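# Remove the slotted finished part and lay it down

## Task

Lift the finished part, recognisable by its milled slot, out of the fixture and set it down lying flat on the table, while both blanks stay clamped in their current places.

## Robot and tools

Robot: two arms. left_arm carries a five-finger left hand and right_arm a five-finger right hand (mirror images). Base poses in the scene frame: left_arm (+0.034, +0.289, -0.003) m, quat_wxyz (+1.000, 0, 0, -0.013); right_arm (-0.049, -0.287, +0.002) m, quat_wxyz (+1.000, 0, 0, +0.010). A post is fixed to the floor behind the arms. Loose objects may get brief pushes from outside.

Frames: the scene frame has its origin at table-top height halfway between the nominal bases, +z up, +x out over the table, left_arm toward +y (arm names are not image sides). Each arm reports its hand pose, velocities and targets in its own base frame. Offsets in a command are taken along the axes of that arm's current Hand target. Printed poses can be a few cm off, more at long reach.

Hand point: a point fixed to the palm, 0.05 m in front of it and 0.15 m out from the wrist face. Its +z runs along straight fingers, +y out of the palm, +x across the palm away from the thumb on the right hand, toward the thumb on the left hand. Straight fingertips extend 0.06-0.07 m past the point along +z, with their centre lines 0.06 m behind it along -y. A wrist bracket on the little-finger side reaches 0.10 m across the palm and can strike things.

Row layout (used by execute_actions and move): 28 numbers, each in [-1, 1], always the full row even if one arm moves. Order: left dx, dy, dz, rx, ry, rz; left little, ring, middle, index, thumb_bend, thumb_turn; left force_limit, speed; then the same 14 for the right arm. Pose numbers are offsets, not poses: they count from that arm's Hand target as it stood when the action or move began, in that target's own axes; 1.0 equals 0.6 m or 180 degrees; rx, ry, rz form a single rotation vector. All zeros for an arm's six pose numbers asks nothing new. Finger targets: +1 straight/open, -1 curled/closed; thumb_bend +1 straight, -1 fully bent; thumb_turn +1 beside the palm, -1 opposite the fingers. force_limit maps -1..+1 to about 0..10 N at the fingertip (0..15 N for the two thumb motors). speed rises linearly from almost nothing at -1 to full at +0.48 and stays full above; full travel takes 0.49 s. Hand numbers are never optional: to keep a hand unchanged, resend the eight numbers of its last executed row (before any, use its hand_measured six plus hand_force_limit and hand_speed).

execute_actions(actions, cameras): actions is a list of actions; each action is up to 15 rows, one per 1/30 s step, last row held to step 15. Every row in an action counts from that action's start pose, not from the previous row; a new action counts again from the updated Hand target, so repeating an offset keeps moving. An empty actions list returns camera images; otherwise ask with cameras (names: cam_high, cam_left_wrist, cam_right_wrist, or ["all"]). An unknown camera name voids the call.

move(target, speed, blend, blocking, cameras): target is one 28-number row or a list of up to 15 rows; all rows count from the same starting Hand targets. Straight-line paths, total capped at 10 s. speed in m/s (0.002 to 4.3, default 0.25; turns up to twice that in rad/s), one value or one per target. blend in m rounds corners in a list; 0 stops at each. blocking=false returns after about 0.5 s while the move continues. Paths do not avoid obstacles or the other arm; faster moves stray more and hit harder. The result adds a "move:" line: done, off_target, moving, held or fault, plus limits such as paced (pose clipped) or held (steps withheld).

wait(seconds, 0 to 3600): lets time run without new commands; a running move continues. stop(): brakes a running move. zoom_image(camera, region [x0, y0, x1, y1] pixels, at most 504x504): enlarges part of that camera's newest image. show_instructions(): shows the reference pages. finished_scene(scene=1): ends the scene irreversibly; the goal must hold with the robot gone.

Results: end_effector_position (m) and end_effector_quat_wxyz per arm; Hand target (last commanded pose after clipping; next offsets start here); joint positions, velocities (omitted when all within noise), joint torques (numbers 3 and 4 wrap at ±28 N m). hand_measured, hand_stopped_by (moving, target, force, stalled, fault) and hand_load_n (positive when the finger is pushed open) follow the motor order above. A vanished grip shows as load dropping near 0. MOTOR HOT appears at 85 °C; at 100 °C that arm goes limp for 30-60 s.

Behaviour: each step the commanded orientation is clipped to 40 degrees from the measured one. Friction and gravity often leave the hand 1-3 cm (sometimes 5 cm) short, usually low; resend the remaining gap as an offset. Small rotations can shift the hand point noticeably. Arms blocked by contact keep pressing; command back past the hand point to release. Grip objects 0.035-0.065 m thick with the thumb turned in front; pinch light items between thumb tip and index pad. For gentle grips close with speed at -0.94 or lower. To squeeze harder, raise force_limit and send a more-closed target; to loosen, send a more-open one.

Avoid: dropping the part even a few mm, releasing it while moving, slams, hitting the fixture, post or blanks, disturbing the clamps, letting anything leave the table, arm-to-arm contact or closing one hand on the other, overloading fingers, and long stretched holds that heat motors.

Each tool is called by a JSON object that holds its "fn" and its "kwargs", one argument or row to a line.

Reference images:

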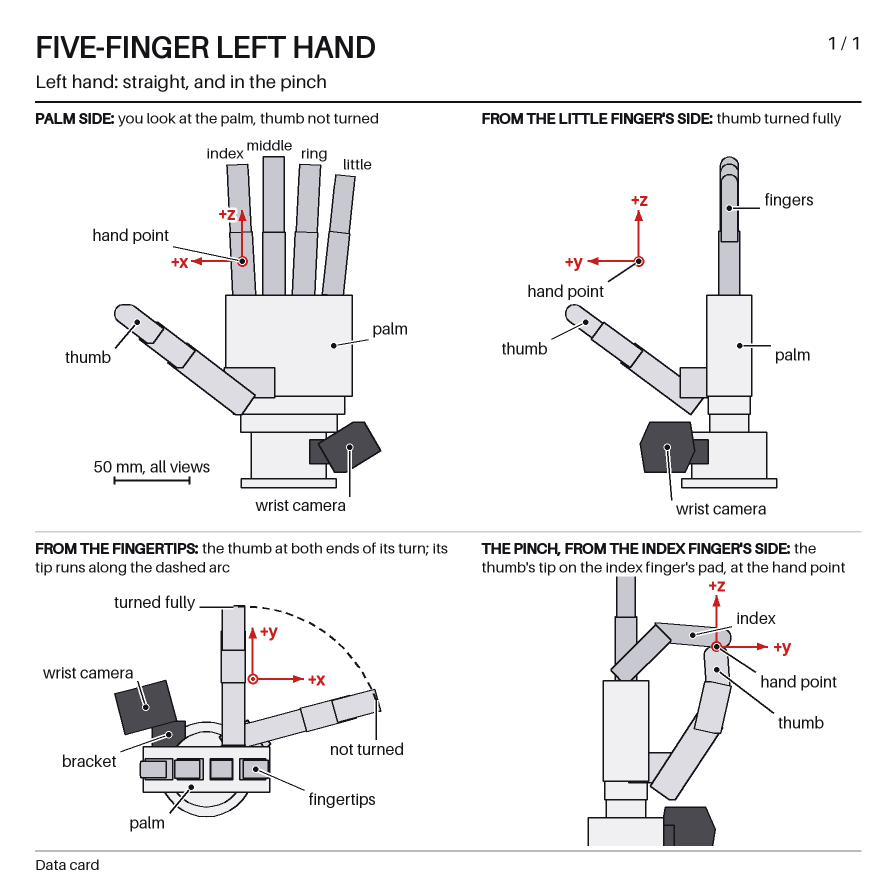

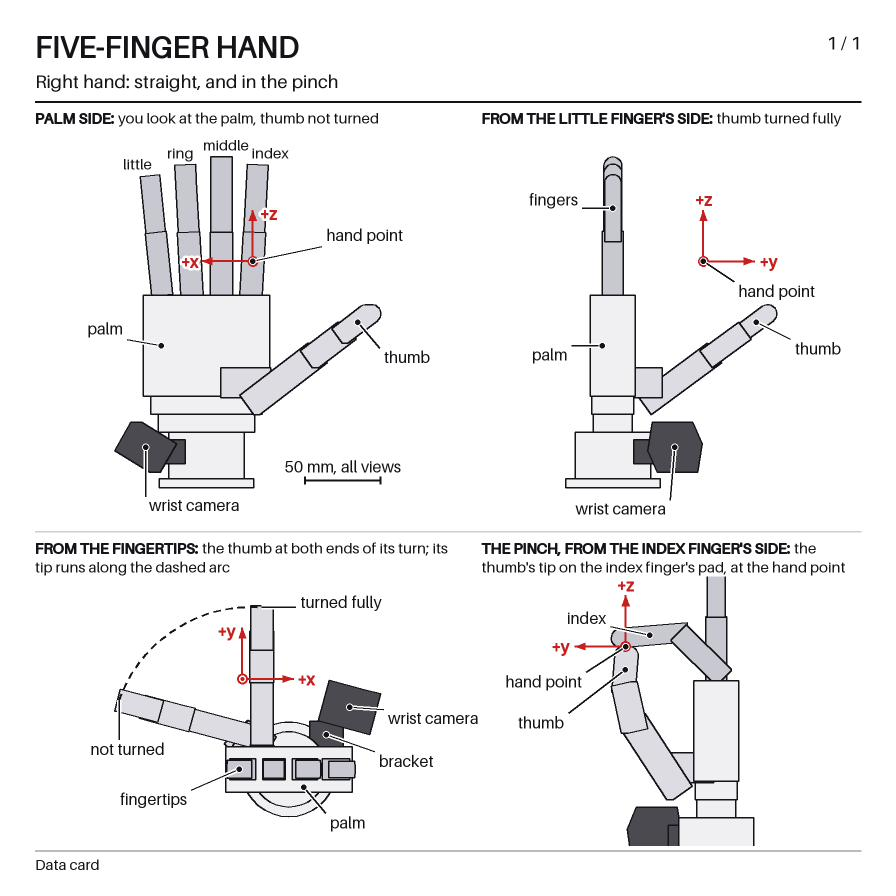

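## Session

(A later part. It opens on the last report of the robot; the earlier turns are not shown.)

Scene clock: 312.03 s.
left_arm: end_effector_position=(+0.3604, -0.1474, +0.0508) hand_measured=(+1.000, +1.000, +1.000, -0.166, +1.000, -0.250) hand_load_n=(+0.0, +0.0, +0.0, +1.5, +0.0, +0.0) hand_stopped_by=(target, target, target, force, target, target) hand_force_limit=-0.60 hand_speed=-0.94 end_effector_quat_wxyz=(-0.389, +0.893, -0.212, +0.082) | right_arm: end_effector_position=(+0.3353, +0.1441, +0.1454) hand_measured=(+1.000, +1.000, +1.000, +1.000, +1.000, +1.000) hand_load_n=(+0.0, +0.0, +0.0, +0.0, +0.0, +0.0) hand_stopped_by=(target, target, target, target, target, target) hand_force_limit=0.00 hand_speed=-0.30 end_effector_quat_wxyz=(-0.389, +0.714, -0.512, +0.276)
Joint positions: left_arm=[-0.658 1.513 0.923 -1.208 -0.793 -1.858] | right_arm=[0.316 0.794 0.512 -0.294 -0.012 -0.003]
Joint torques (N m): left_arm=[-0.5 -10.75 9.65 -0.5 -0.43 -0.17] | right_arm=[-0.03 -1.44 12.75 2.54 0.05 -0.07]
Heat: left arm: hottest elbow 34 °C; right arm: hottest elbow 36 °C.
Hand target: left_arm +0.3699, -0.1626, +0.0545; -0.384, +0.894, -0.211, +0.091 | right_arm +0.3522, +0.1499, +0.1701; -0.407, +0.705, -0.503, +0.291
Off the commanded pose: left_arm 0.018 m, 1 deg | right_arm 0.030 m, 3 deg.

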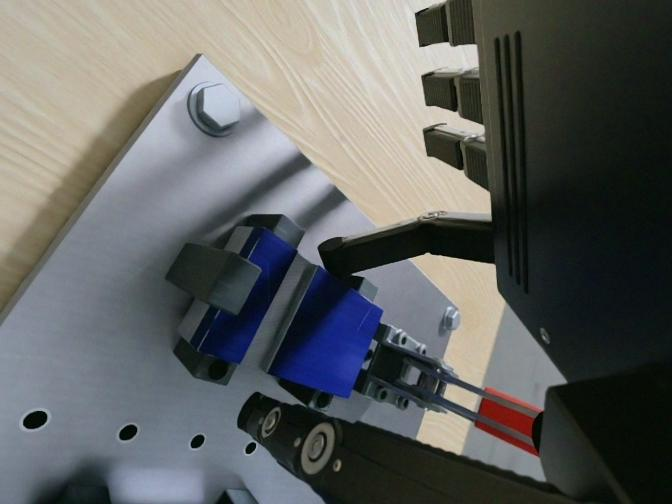

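{"fn": "execute_actions", "kwargs": {
  "actions": [
    [[0,0,0,0,0,0,1,1,1,-0.31,0.6,-0.25,-0.6,-0.94,0,0,0,0,0,0,1,1,1,1,1,1,0,-0.3]],
    [[0,0,0,0,0,0,1,1,1,-0.31,0.6,-0.25,-0.6,-0.94,0,0,0,0,0,0,1,1,1,1,1,1,0,-0.3]],
    [[0,0,0,0,0,0,1,1,1,-0.31,0.6,-0.25,-0.6,-0.94,0,0,0,0,0,0,1,1,1,1,1,1,0,-0.3]]
  ],
  "cameras": ["cam_left_wrist","cam_right_wrist"]
}}

{"fn": "zoom_image", "kwargs": {
  "camera": "cam_right_wrist",
  "region": [220, 220, 320, 320]
}}

Scene clock: 314.27 s.
left_arm: end_effector_position=(+0.3604, -0.1474, +0.0508) hand_measured=(+1.000, +1.000, +1.000, -0.166, +0.848, -0.250) hand_load_n=(+0.0, +0.0, +0.0, +2.5, +3.0, +0.5) hand_stopped_by=(target, target, target, force, force, target) hand_force_limit=-0.60 hand_speed=-0.94 end_effector_quat_wxyz=(-0.389, +0.893, -0.212, +0.082) | right_arm: end_effector_position=(+0.3353, +0.1441, +0.1454) hand_measured=(+1.000, +1.000, +1.000, +1.000, +1.000, +1.000) hand_load_n=(+0.0, +0.0, -0.5, +0.0, +0.0, +0.0) hand_stopped_by=(target, target, target, target, target, target) hand_force_limit=0.00 hand_speed=-0.30 end_effector_quat_wxyz=(-0.389, +0.714, -0.512, +0.276)
Joint positions: left_arm=[-0.658 1.513 0.923 -1.208 -0.793 -1.858] | right_arm=[0.316 0.794 0.512 -0.294 -0.012 -0.003]
Joint torques (N m): left_arm=[-1.32 -9.88 9.83 -0.73 -0.53 -0.21] | right_arm=[-0.03 -1.49 12.72 2.58 0.05 -0.06]
Heat: left arm: hottest elbow 34 °C; right arm: hottest elbow 36 °C.
Hand target: left_arm +0.3699, -0.1626, +0.0545; -0.384, +0.894, -0.211, +0.091 | right_arm +0.3522, +0.1499, +0.1701; -0.407, +0.705, -0.503, +0.291
Off the commanded pose: left_arm 0.018 m, 1 deg | right_arm 0.030 m, 3 deg.

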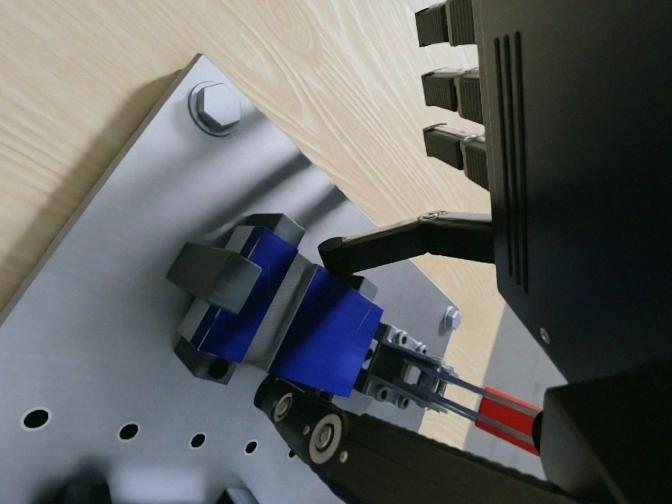

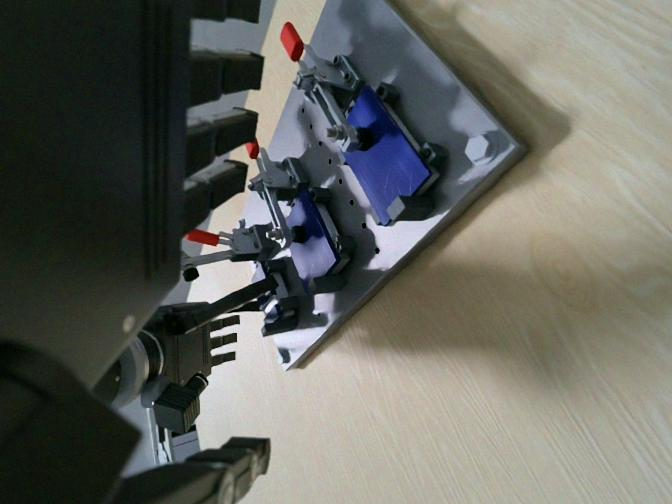

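Scaled by 5.040 from the camera's image (finer frame: 960x720).

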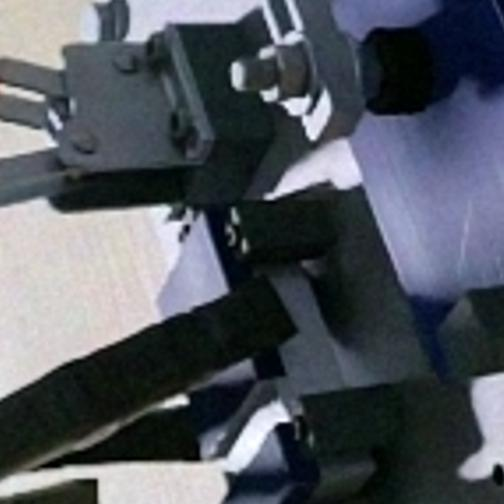

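{"fn": "execute_actions", "kwargs": {
  "actions": [
    [[0,0,0,0,0,0,1,1,1,-0.31,0.5,-0.25,0.0,-0.94,0,0,0,0,0,0,1,1,1,1,1,1,0,-0.3]],
    [[0,0,0,0,0,0,1,1,1,-0.31,0.5,-0.25,0.0,-0.94,0,0,0,0,0,0,1,1,1,1,1,1,0,-0.3]],
    [[0,0,0,0,0,0,1,1,1,-0.31,0.5,-0.25,0.0,-0.94,0,0,0,0,0,0,1,1,1,1,1,1,0,-0.3]]
  ],
  "cameras": ["cam_left_wrist"]
}}

Scene clock: 316.27 s.
left_arm: end_effector_position=(+0.3602, -0.1477, +0.0507) hand_measured=(+1.000, +1.000, +1.000, -0.166, +0.812, -0.250) hand_load_n=(+0.0, +0.0, +0.0, +4.0, +7.5, +1.0) hand_stopped_by=(target, target, target, force, force, target) hand_force_limit=0.00 hand_speed=-0.94 end_effector_quat_wxyz=(-0.389, +0.893, -0.212, +0.081) | right_arm: end_effector_position=(+0.3353, +0.1441, +0.1454) hand_measured=(+1.000, +1.000, +1.000, +1.000, +1.000, +1.000) hand_load_n=(+0.0, +0.0, +0.0, +0.0, +0.0, +0.0) hand_stopped_by=(target, target, target, target, target, target) hand_force_limit=0.00 hand_speed=-0.30 end_effector_quat_wxyz=(-0.389, +0.714, -0.512, +0.276)
Joint positions: left_arm=[-0.658 1.513 0.923 -1.208 -0.792 -1.858] | right_arm=[0.316 0.794 0.512 -0.294 -0.012 -0.003]
Joint torques (N m): left_arm=[-1.03 -11.81 9.32 -0.7 -0.54 -0.2] | right_arm=[-0.03 -1.44 12.72 2.56 0.05 -0.07]
Heat: left arm: hottest elbow 34 °C; right arm: hottest elbow 36 °C.
Hand target: left_arm +0.3699, -0.1626, +0.0544; -0.384, +0.894, -0.211, +0.091 | right_arm +0.3522, +0.1499, +0.1701; -0.407, +0.705, -0.503, +0.291
Off the commanded pose: left_arm 0.018 m, 1 deg | right_arm 0.030 m, 3 deg.

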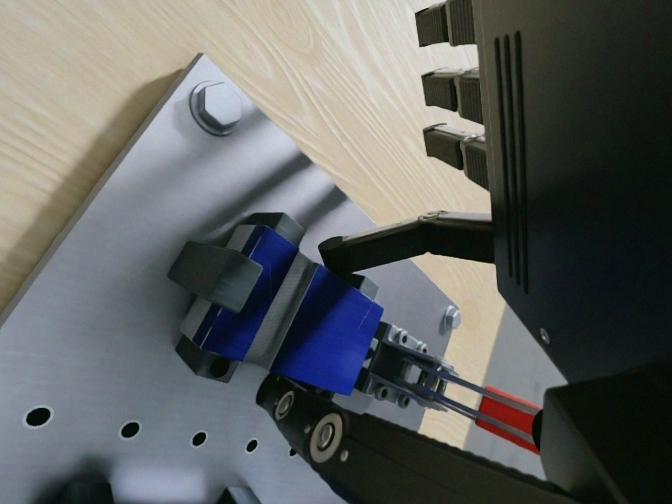

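{"fn": "move", "kwargs": {
  "target": [
    [0.0030,-0.0082,-0.0058,0,0,0,1,1,1,-0.31,0.5,-0.25,0.0,-0.94,0,0,0,0,0,0,1,1,1,1,1,1,0,-0.3]
  ],
  "speed": 0.02,
  "cameras": ["cam_left_wrist","cam_right_wrist"]
}}

{"fn": "zoom_image", "kwargs": {
  "camera": "cam_right_wrist",
  "region": [220, 220, 320, 320]
}}

{"fn": "zoom_image", "kwargs": {
  "camera": "cam_left_wrist",
  "region": [160, 200, 410, 410]
}}

Scene clock: 317.23 s.
left_arm: end_effector_position=(+0.3594, -0.1472, +0.0517) hand_measured=(+1.000, +1.000, +1.000, -0.166, +0.812, -0.250) hand_load_n=(+0.0, +0.0, +0.0, +5.0, +6.5, +1.0) hand_stopped_by=(target, target, target, force, force, target) hand_force_limit=0.00 hand_speed=-0.94 end_effector_quat_wxyz=(-0.390, +0.892, -0.213, +0.079) | right_arm: end_effector_position=(+0.3353, +0.1441, +0.1454) hand_measured=(+1.000, +1.000, +1.000, +1.000, +1.000, +1.000) hand_load_n=(+0.0, +0.0, +0.0, +0.0, +0.0, +0.0) hand_stopped_by=(target, target, target, target, target, target) hand_force_limit=0.00 hand_speed=-0.30 end_effector_quat_wxyz=(-0.389, +0.714, -0.512, +0.276)
Joint positions: left_arm=[-0.658 1.513 0.926 -1.218 -0.792 -1.858] | right_arm=[0.316 0.794 0.512 -0.294 -0.012 -0.003]
Joint torques (N m): left_arm=[-0.56 -11.87 9.94 -0.9 -0.53 -0.15] | right_arm=[-0.03 -1.49 12.75 2.58 0.05 -0.07]
Heat: left arm: hottest elbow 34 °C; right arm: hottest elbow 36 °C.
Hand target: left_arm +0.3719, -0.1626, +0.0605; -0.384, +0.894, -0.211, +0.091 | right_arm +0.3522, +0.1499, +0.1701; -0.407, +0.705, -0.503, +0.291
Off the commanded pose: left_arm 0.022 m, 2 deg | right_arm 0.030 m, 3 deg.
move: off_target (left_arm)

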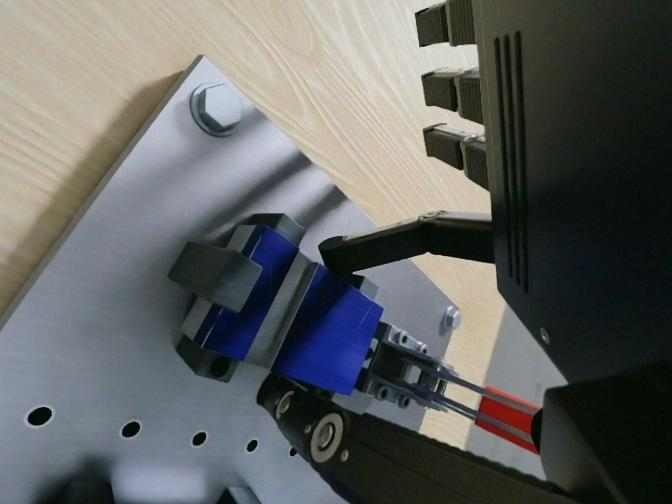

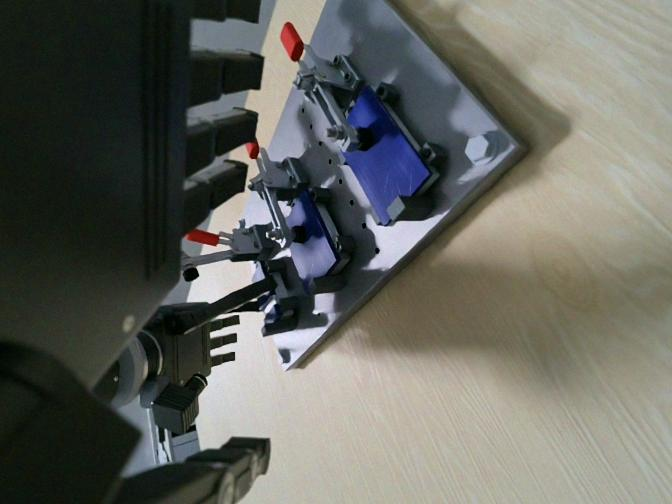

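Scaled by 5.040 from the camera's image (finer frame: 960x720).

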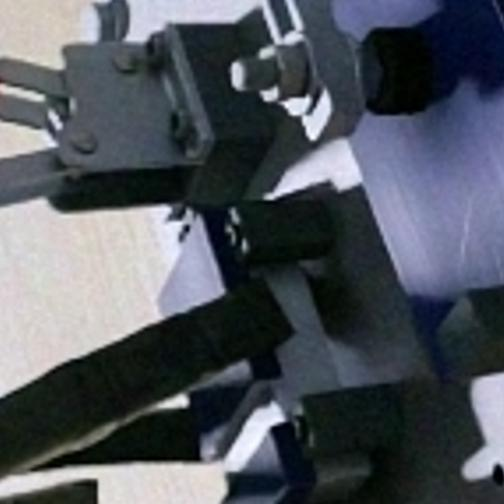

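Scaled by 2.016 from the camera's image (finer frame: 960x720).

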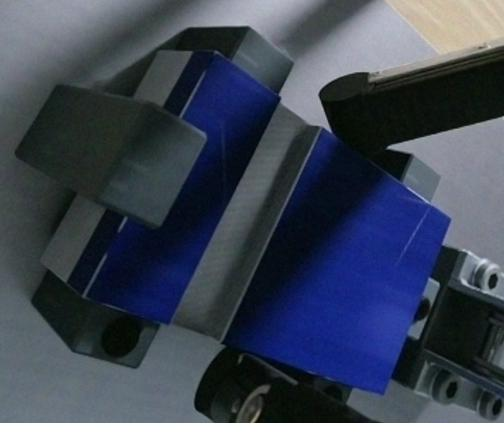

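{"fn": "move", "kwargs": {
  "target": [
    [0.0025,-0.0080,-0.0060,0,0,0,1,1,1,-0.31,0.5,-0.25,0.0,-0.94,0,0,0,0,0,0,1,1,1,1,1,1,0,-0.3]
  ],
  "speed": 0.02,
  "cameras": ["cam_left_wrist","cam_right_wrist"]
}}

{"fn": "zoom_image", "kwargs": {
  "camera": "cam_right_wrist",
  "region": [220, 220, 320, 320]
}}

{"fn": "zoom_image", "kwargs": {
  "camera": "cam_left_wrist",
  "region": [160, 200, 410, 410]
}}

Scene clock: 318.17 s.
left_arm: end_effector_position=(+0.3593, -0.1473, +0.0544) hand_measured=(+1.000, +1.000, +1.000, -0.166, +0.812, -0.250) hand_load_n=(+0.0, +0.0, -0.5, +5.0, +6.0, +1.5) hand_stopped_by=(target, target, target, force, force, target) hand_force_limit=0.00 hand_speed=-0.94 end_effector_quat_wxyz=(-0.391, +0.892, -0.214, +0.075) | right_arm: end_effector_position=(+0.3353, +0.1441, +0.1454) hand_measured=(+1.000, +1.000, +1.000, +1.000, +1.000, +1.000) hand_load_n=(+0.0, +0.0, -0.5, +0.0, +0.0, +0.0) hand_stopped_by=(target, target, target, target, target, target) hand_force_limit=0.00 hand_speed=-0.30 end_effector_quat_wxyz=(-0.389, +0.714, -0.512, +0.276)
Joint positions: left_arm=[-0.658 1.513 0.935 -1.233 -0.791 -1.858] | right_arm=[0.316 0.794 0.512 -0.294 -0.012 -0.003]
Joint torques (N m): left_arm=[-0.62 -12.81 10.45 -0.85 -0.66 -0.12] | right_arm=[-0.09 -1.44 12.72 2.56 0.05 -0.07]
Heat: left arm: hottest elbow 34 °C; right arm: hottest elbow 36 °C.
Hand target: left_arm +0.3736, -0.1628, +0.0665; -0.384, +0.894, -0.211, +0.091 | right_arm +0.3522, +0.1499, +0.1701; -0.407, +0.705, -0.503, +0.291
Off the commanded pose: left_arm 0.024 m, 2 deg | right_arm 0.030 m, 3 deg.
move: off_target (left_arm)

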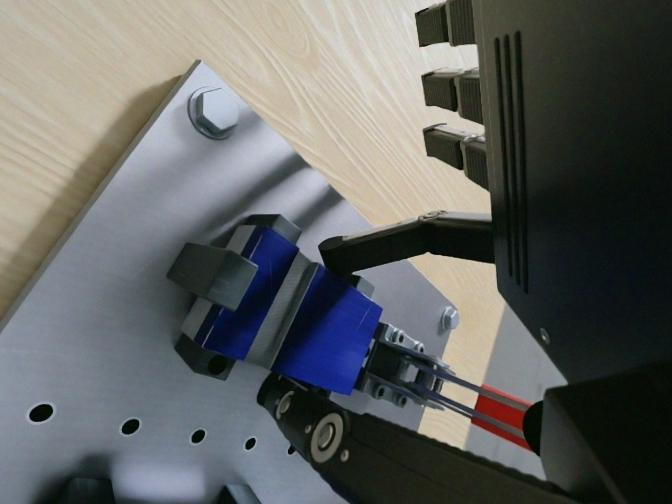

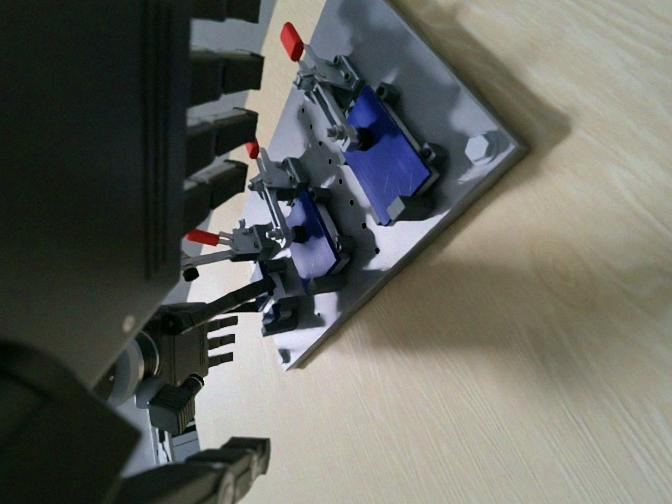

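Scaled by 5.040 from the camera's image (finer frame: 960x720).

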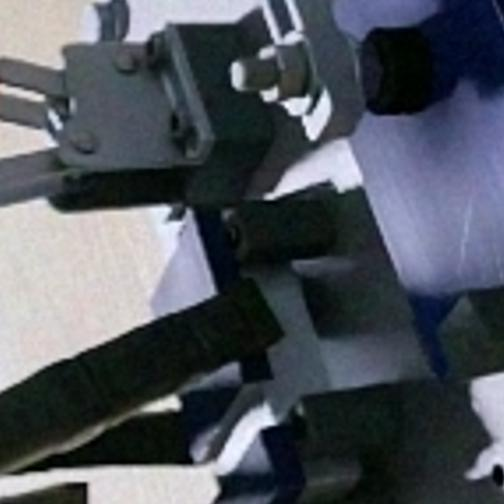

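Scaled by 2.016 from the camera's image (finer frame: 960x720).

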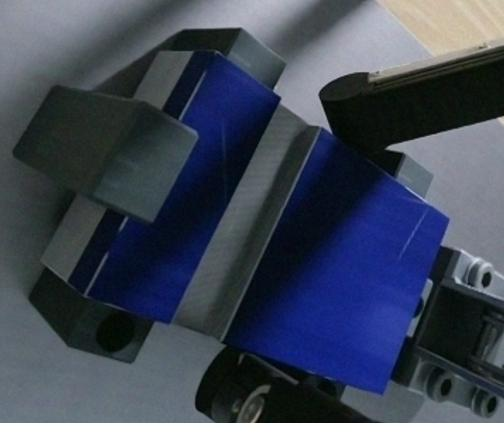

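{"fn": "execute_actions", "kwargs": {
  "actions": [
    [[0,0,0,0,0,0,1,1,1,-0.31,0.4,-0.25,0.3,-0.94,0,0,0,0,0,0,1,1,1,1,1,1,0,-0.3]],
    [[0,0,0,0,0,0,1,1,1,-0.31,0.4,-0.25,0.3,-0.94,0,0,0,0,0,0,1,1,1,1,1,1,0,-0.3]]
  ]
}}

Scene clock: 319.77 s.
left_arm: end_effector_position=(+0.3592, -0.1475, +0.0544) hand_measured=(+1.000, +1.000, +1.000, -0.166, +0.786, -0.250) hand_load_n=(+0.0, +0.0, +0.0, +6.5, +9.5, +2.0) hand_stopped_by=(target, target, target, force, force, target) hand_force_limit=0.30 hand_speed=-0.94 end_effector_quat_wxyz=(-0.390, +0.892, -0.214, +0.075) | right_arm: end_effector_position=(+0.3353, +0.1441, +0.1454) hand_measured=(+1.000, +1.000, +1.000, +1.000, +1.000, +1.000) hand_load_n=(+0.0, +0.0, +0.0, +0.0, +0.0, +0.0) hand_stopped_by=(target, target, target, target, target, target) hand_force_limit=0.00 hand_speed=-0.30 end_effector_quat_wxyz=(-0.389, +0.714, -0.512, +0.276)
Joint positions: left_arm=[-0.658 1.513 0.935 -1.233 -0.79 -1.858] | right_arm=[0.316 0.794 0.512 -0.294 -0.012 -0.003]
Joint torques (N m): left_arm=[-1.08 -12.57 10.41 -0.76 -0.73 -0.09] | right_arm=[-0.09 -1.49 12.74 2.56 0.05 -0.07]
Heat: left arm: hottest elbow 35 °C; right arm: hottest elbow 36 °C.
Hand target: left_arm +0.3736, -0.1627, +0.0665; -0.384, +0.894, -0.211, +0.091 | right_arm +0.3522, +0.1499, +0.1701; -0.407, +0.705, -0.503, +0.291
Off the commanded pose: left_arm 0.024 m, 2 deg | right_arm 0.030 m, 3 deg.

{"fn": "move", "kwargs": {
  "target": [
    [0.0045,-0.0162,-0.0115,0,0,0,1,1,1,-0.31,0.4,-0.25,0.3,-0.94,0,0,0,0,0,0,1,1,1,1,1,1,0,-0.3]
  ],
  "speed": 0.02,
  "cameras": ["cam_left_wrist","cam_right_wrist"]
}}

{"fn": "zoom_image", "kwargs": {
  "camera": "cam_right_wrist",
  "region": [220, 220, 320, 320]
}}

{"fn": "zoom_image", "kwargs": {
  "camera": "cam_left_wrist",
  "region": [160, 200, 410, 410]
}}

Scene clock: 321.50 s.
left_arm: end_effector_position=(+0.3598, -0.1479, +0.0605) hand_measured=(+1.000, +1.000, +1.000, -0.166, +0.786, -0.250) hand_load_n=(+0.0, +0.0, +0.0, +7.0, +9.0, +2.0) hand_stopped_by=(target, target, target, force, force, target) hand_force_limit=0.30 hand_speed=-0.94 end_effector_quat_wxyz=(-0.393, +0.891, -0.216, +0.070) | right_arm: end_effector_position=(+0.3353, +0.1441, +0.1454) hand_measured=(+1.000, +1.000, +1.000, +1.000, +1.000, +1.000) hand_load_n=(+0.0, +0.0, +0.0, +0.0, +0.0, -0.5) hand_stopped_by=(target, target, target, target, target, target) hand_force_limit=0.00 hand_speed=-0.30 end_effector_quat_wxyz=(-0.389, +0.714, -0.512, +0.276)
Joint positions: left_arm=[-0.658 1.513 0.953 -1.264 -0.79 -1.858] | right_arm=[0.316 0.794 0.512 -0.294 -0.012 -0.003]
Joint torques (N m): left_arm=[-0.26 -13.33 10.52 -0.65 -0.75 0.03] | right_arm=[-0.03 -1.44 12.72 2.58 0.05 -0.07]
Heat: left arm: hottest elbow 35 °C; right arm: hottest elbow 36 °C.
Hand target: left_arm +0.3767, -0.1624, +0.0782; -0.384, +0.894, -0.211, +0.091 | right_arm +0.3522, +0.1499, +0.1701; -0.407, +0.705, -0.503, +0.291
Off the commanded pose: left_arm 0.029 m, 3 deg | right_arm 0.030 m, 3 deg.
move: off_target (left_arm)

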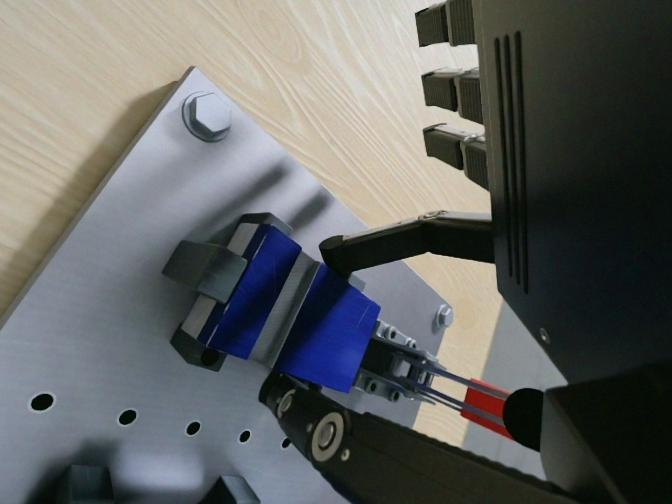

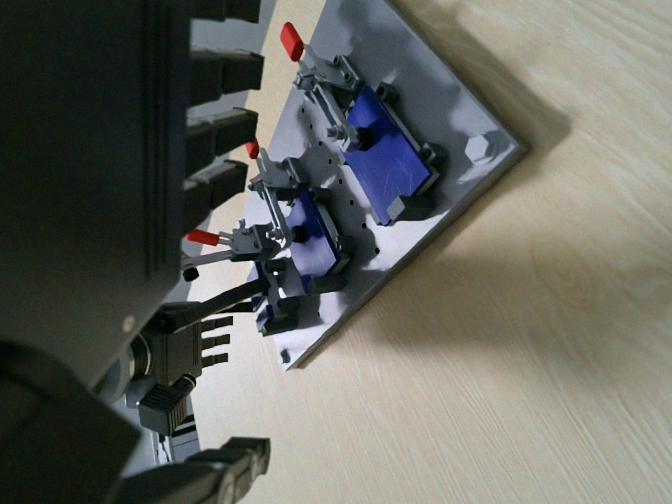

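Scaled by 5.040 from the camera's image (finer frame: 960x720).

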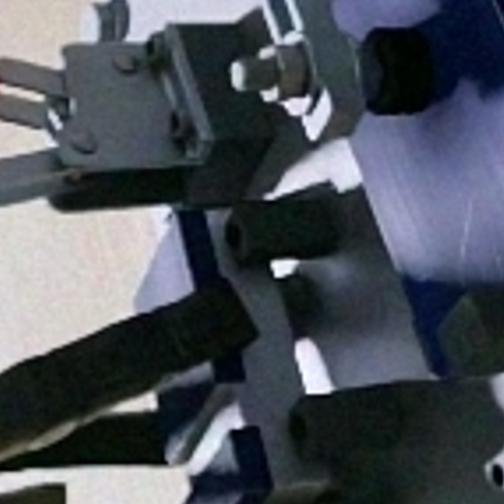

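Scaled by 2.016 from the camera's image (finer frame: 960x720).

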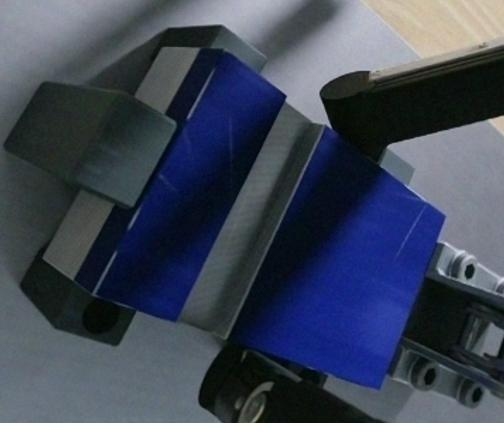

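{"fn": "move", "kwargs": {
  "target": [
    [0.0040,-0.0201,-0.0151,0,0,0,1,1,1,-0.31,0.4,-0.25,0.3,-0.94,0,0,0,0,0,0,1,1,1,1,1,1,0,-0.3]
  ],
  "speed": 0.03,
  "cameras": ["cam_left_wrist","cam_right_wrist"]
}}

{"fn": "zoom_image", "kwargs": {
  "camera": "cam_right_wrist",
  "region": [180, 160, 380, 360]
}}

Scene clock: 322.80 s.
left_arm: end_effector_position=(+0.3616, -0.1485, +0.0693) hand_measured=(+1.000, +1.000, +1.000, -0.166, +0.786, -0.250) hand_load_n=(+0.0, +0.0, +0.0, +7.0, +9.0, +2.5) hand_stopped_by=(target, target, target, force, force, target) hand_force_limit=0.30 hand_speed=-0.94 end_effector_quat_wxyz=(-0.397, +0.889, -0.220, +0.065) | right_arm: end_effector_position=(+0.3353, +0.1441, +0.1454) hand_measured=(+1.000, +1.000, +1.000, +1.000, +1.000, +1.000) hand_load_n=(+0.0, +0.0, +0.0, +0.0, +0.0, -0.5) hand_stopped_by=(target, target, target, target, target, target) hand_force_limit=0.00 hand_speed=-0.30 end_effector_quat_wxyz=(-0.389, +0.714, -0.512, +0.276)
Joint positions: left_arm=[-0.658 1.513 0.978 -1.302 -0.794 -1.855] | right_arm=[0.316 0.794 0.512 -0.294 -0.012 -0.003]
Joint torques (N m): left_arm=[0.03 -15.38 10.76 -0.76 -0.65 0.06] | right_arm=[-0.09 -1.49 12.72 2.58 0.05 -0.07]
Heat: left arm: hottest elbow 35 °C; right arm: hottest elbow 37 °C.
Hand target: left_arm +0.3796, -0.1619, +0.0932; -0.384, +0.894, -0.211, +0.091 | right_arm +0.3522, +0.1499, +0.1701; -0.407, +0.705, -0.503, +0.291
Off the commanded pose: left_arm 0.033 m, 3 deg | right_arm 0.030 m, 3 deg.
move: off_target (left_arm)

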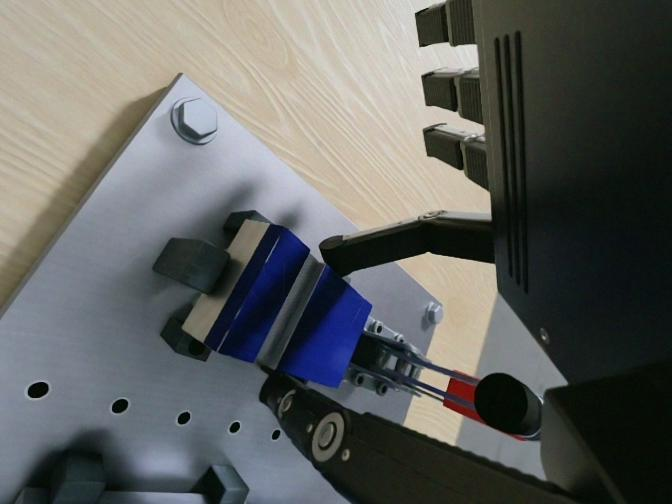

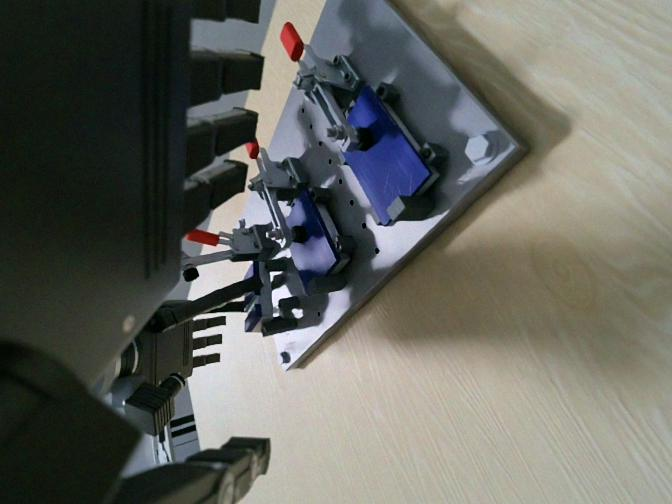

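Scaled by 2.520 from the camera's image (finer frame: 960x720).

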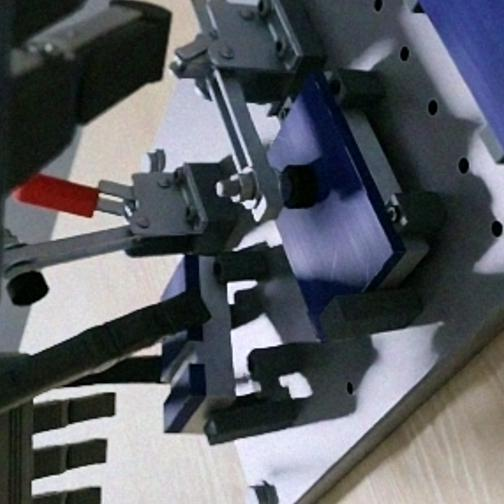

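{"fn": "move", "kwargs": {
  "target": [
    [0.0060,-0.0301,-0.0222,0,0,0,1,1,1,-0.31,0.4,-0.25,0.3,-0.94,0,0,0,0,0,0,1,1,1,1,1,1,0,-0.3]
  ],
  "speed": 0.04,
  "cameras": ["cam_left_wrist","cam_right_wrist"]
}}

{"fn": "zoom_image", "kwargs": {
  "camera": "cam_right_wrist",
  "region": [180, 160, 380, 360]
}}

Scene clock: 324.13 s.
left_arm: end_effector_position=(+0.3739, -0.1577, +0.1020) hand_measured=(+1.000, +1.000, +1.000, -0.166, +0.782, -0.250) hand_load_n=(+0.0, +0.0, +0.0, +0.0, +0.0, +0.0) hand_stopped_by=(target, target, target, force, force, target) hand_force_limit=0.30 hand_speed=-0.94 end_effector_quat_wxyz=(-0.389, +0.892, -0.216, +0.082) | right_arm: end_effector_position=(+0.3353, +0.1441, +0.1454) hand_measured=(+1.000, +1.000, +1.000, +1.000, +1.000, +1.000) hand_load_n=(+0.0, +0.0, +0.0, +0.0, +0.0, +0.0) hand_stopped_by=(target, target, target, target, target, target) hand_force_limit=0.00 hand_speed=-0.30 end_effector_quat_wxyz=(-0.389, +0.714, -0.512, +0.276)
Joint positions: left_arm=[-0.657 1.48 1.041 -1.351 -0.795 -1.844] | right_arm=[0.316 0.794 0.512 -0.294 -0.012 -0.003]
Joint torques (N m): left_arm=[0.32 -13.92 9.83 -0.8 -0.73 0.08] | right_arm=[-0.09 -1.49 12.72 2.56 0.05 -0.06]
Heat: left arm: hottest elbow 35 °C; right arm: hottest elbow 37 °C.
Hand target: left_arm +0.3842, -0.1610, +0.1156; -0.384, +0.894, -0.211, +0.091 | right_arm +0.3522, +0.1499, +0.1701; -0.407, +0.705, -0.503, +0.291
Off the commanded pose: left_arm 0.017 m, 1 deg | right_arm 0.030 m, 3 deg.
move: off_target (left_arm)

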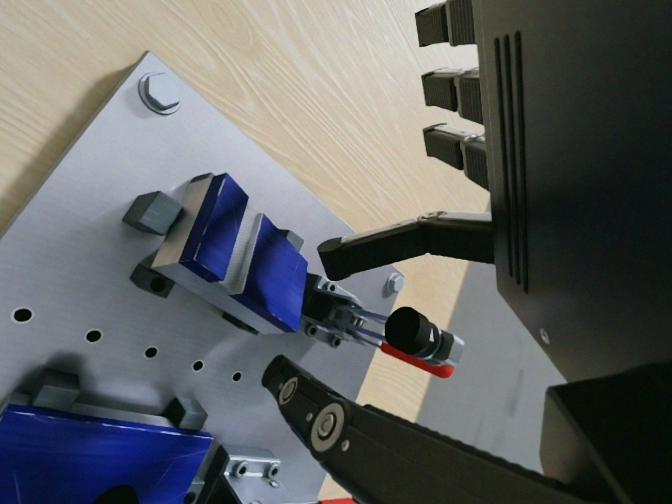

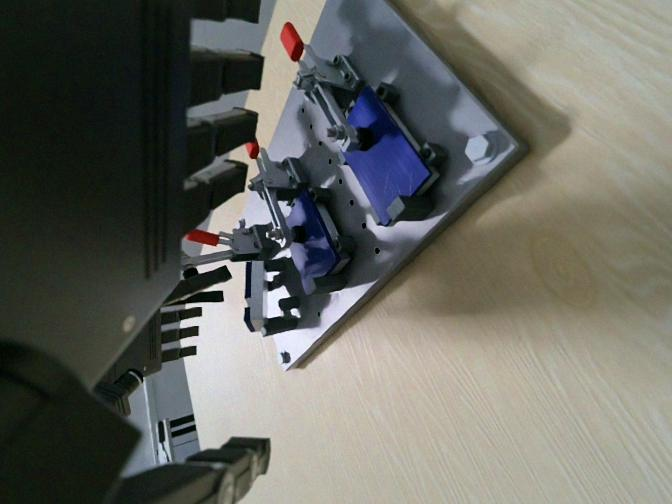

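Scaled by 2.520 from the camera's image (finer frame: 960x720).

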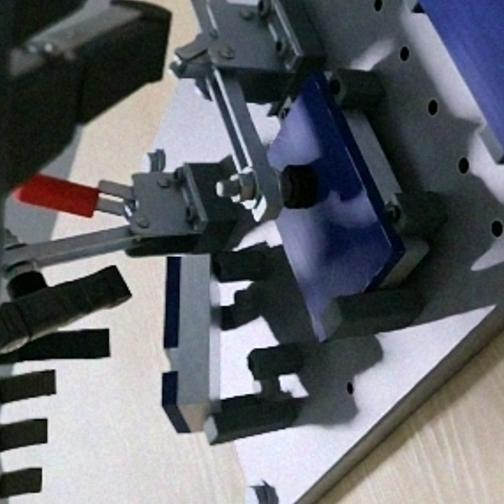

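{"fn": "zoom_image", "kwargs": {
  "camera": "cam_left_wrist",
  "region": [80, 120, 380, 380]
}}

{"fn": "zoom_image", "kwargs": {
  "camera": "cam_right_wrist",
  "region": [230, 240, 330, 340]
}}

{"fn": "wait", "kwargs": {
  "seconds": 0.1,
  "cameras": ["cam_high"]
}}

{"fn": "zoom_image", "kwargs": {
  "camera": "cam_high",
  "region": [320, 210, 460, 350]
}}

Scaled by 1.680 from the camera's image (finer frame: 960x720).

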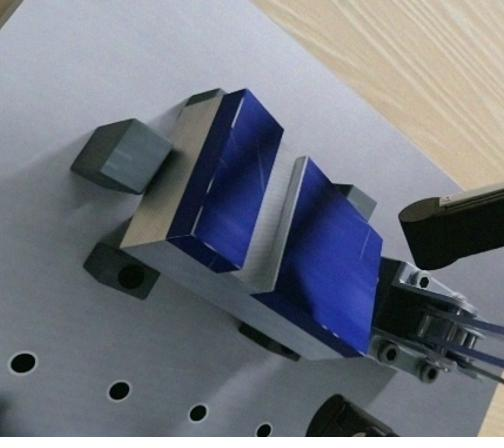

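Scaled by 5.040 from the camera's image (finer frame: 960x720).

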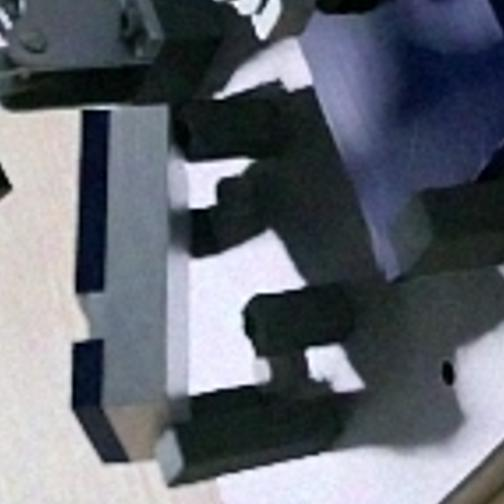

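Scene clock: 324.60 s.
left_arm: end_effector_position=(+0.3739, -0.1577, +0.1020) hand_measured=(+1.000, +1.000, +1.000, -0.166, +0.782, -0.250) hand_load_n=(+0.0, +0.0, +0.0, +0.0, +0.0, +0.0) hand_stopped_by=(target, target, target, force, force, target) hand_force_limit=0.30 hand_speed=-0.94 end_effector_quat_wxyz=(-0.389, +0.892, -0.216, +0.082) | right_arm: end_effector_position=(+0.3353, +0.1441, +0.1454) hand_measured=(+1.000, +1.000, +1.000, +1.000, +1.000, +1.000) hand_load_n=(+0.0, +0.0, +0.0, +0.0, +0.0, -0.5) hand_stopped_by=(target, target, target, target, target, target) hand_force_limit=0.00 hand_speed=-0.30 end_effector_quat_wxyz=(-0.389, +0.714, -0.512, +0.276)
Joint positions: left_arm=[-0.657 1.48 1.041 -1.351 -0.795 -1.844] | right_arm=[0.316 0.794 0.512 -0.294 -0.012 -0.003]
Joint torques (N m): left_arm=[1.85 -13.86 9.84 -0.8 -0.69 0] | right_arm=[-0.09 -1.49 12.74 2.55 0.05 -0.07]
Heat: left arm: hottest elbow 35 °C; right arm: hottest elbow 37 °C.
Hand target: left_arm +0.3842, -0.1610, +0.1156; -0.384, +0.894, -0.211, +0.091 | right_arm +0.3522, +0.1499, +0.1701; -0.407, +0.705, -0.503, +0.291
Off the commanded pose: left_arm 0.017 m, 1 deg | right_arm 0.030 m, 3 deg.
wait: 0.10 s; at rest from the start

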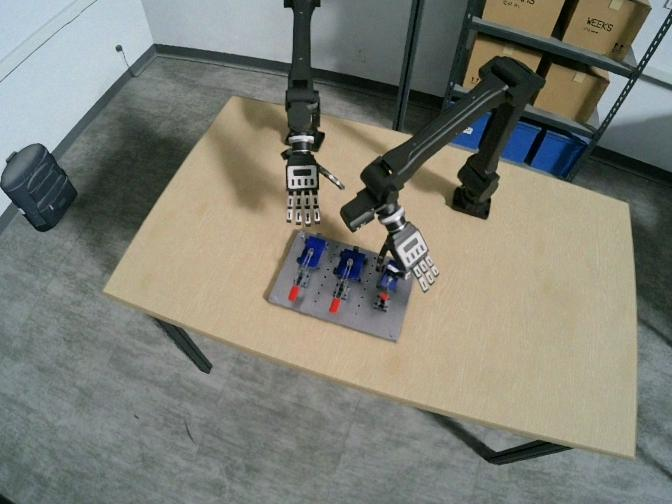

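Scaled by 3.600 from the camera's image (finer frame: 960x720).

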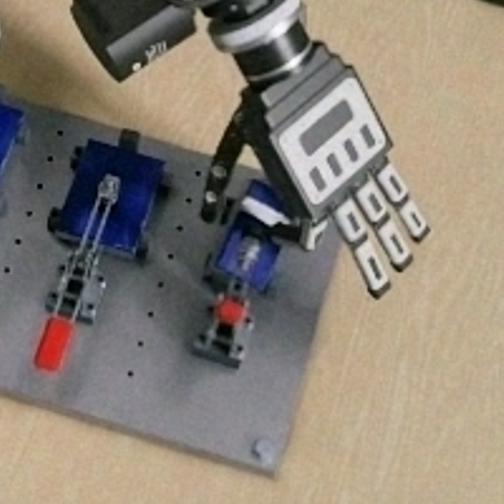

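{"fn": "move", "kwargs": {
  "target": [
    [-0.04,0.015,-0.02,0,0,0,1,1,1,-0.1,1,-0.25,0.0,-0.6,0,0,0,0,0,0,1,1,1,1,1,1,0,-0.3]
  ],
  "speed": 0.06,
  "cameras": ["cam_left_wrist","cam_right_wrist"]
}}

{"fn": "zoom_image", "kwargs": {
  "camera": "cam_left_wrist",
  "region": [130, 120, 430, 420]
}}

{"fn": "zoom_image", "kwargs": {
  "camera": "cam_right_wrist",
  "region": [230, 240, 330, 340]
}}

Scene clock: 327.00 s.
left_arm: end_effector_position=(+0.3620, -0.1626, +0.1171) hand_measured=(+1.000, +1.000, +1.000, -0.100, +1.000, -0.250) hand_load_n=(+0.0, +0.0, +0.0, +0.0, +0.0, +0.0) hand_stopped_by=(target, target, target, target, target, target) hand_force_limit=0.00 hand_speed=-0.60 end_effector_quat_wxyz=(-0.384, +0.895, -0.209, +0.091) | right_arm: end_effector_position=(+0.3353, +0.1441, +0.1454) hand_measured=(+1.000, +1.000, +1.000, +1.000, +1.000, +1.000) hand_load_n=(+0.0, +0.0, +0.0, +0.0, +0.0, +0.0) hand_stopped_by=(target, target, target, target, target, target) hand_force_limit=0.00 hand_speed=-0.30 end_effector_quat_wxyz=(-0.389, +0.714, -0.512, +0.276)
Joint positions: left_arm=[-0.686 1.44 1.041 -1.401 -0.785 -1.893] | right_arm=[0.316 0.794 0.512 -0.294 -0.012 -0.003]
Joint torques (N m): left_arm=[-1.03 -13.22 6.86 -1.16 -0.65 -0.19] | right_arm=[-0.09 -1.49 12.72 2.56 0.05 -0.07]
Heat: left arm: hottest elbow 35 °C; right arm: hottest elbow 37 °C.
Hand target: left_arm +0.3560, -0.1637, +0.1173; -0.384, +0.894, -0.211, +0.091 | right_arm +0.3522, +0.1499, +0.1701; -0.407, +0.705, -0.503, +0.291
Off the commanded pose: left_arm 0.006 m, 0 deg | right_arm 0.030 m, 3 deg.
move: done

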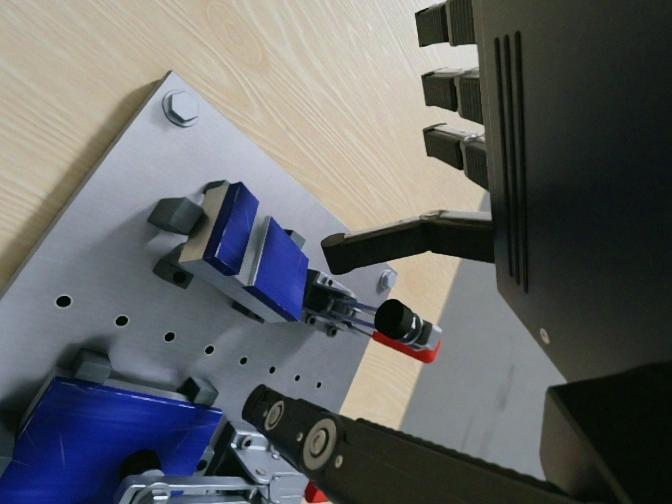

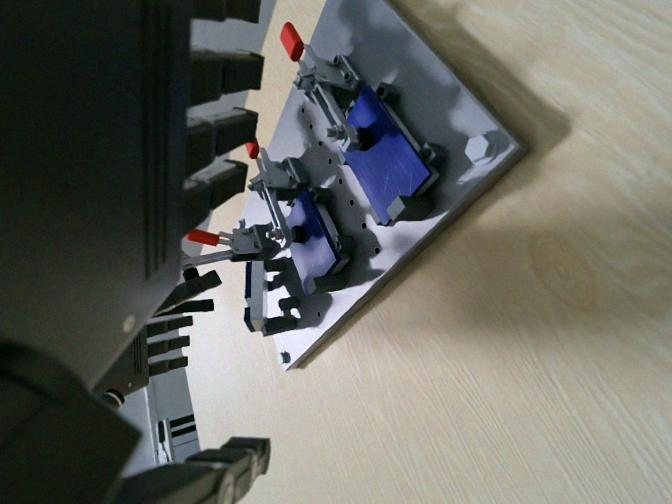

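Scaled by 1.680 from the camera's image (finer frame: 960x720).

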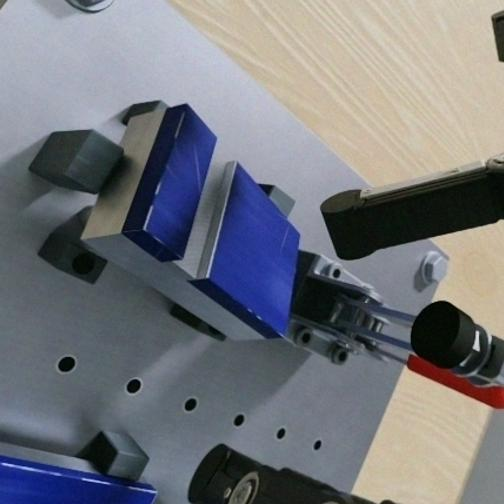

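Scaled by 5.040 from the camera's image (finer frame: 960x720).

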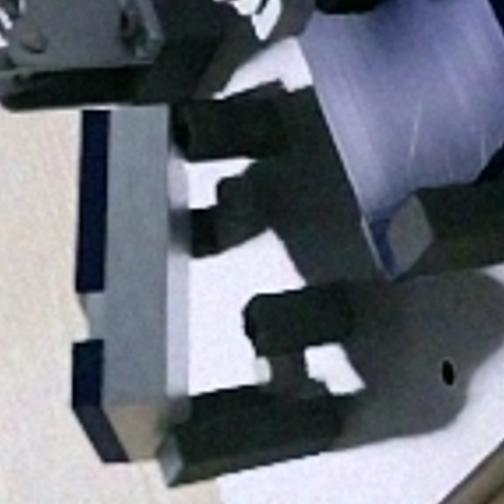

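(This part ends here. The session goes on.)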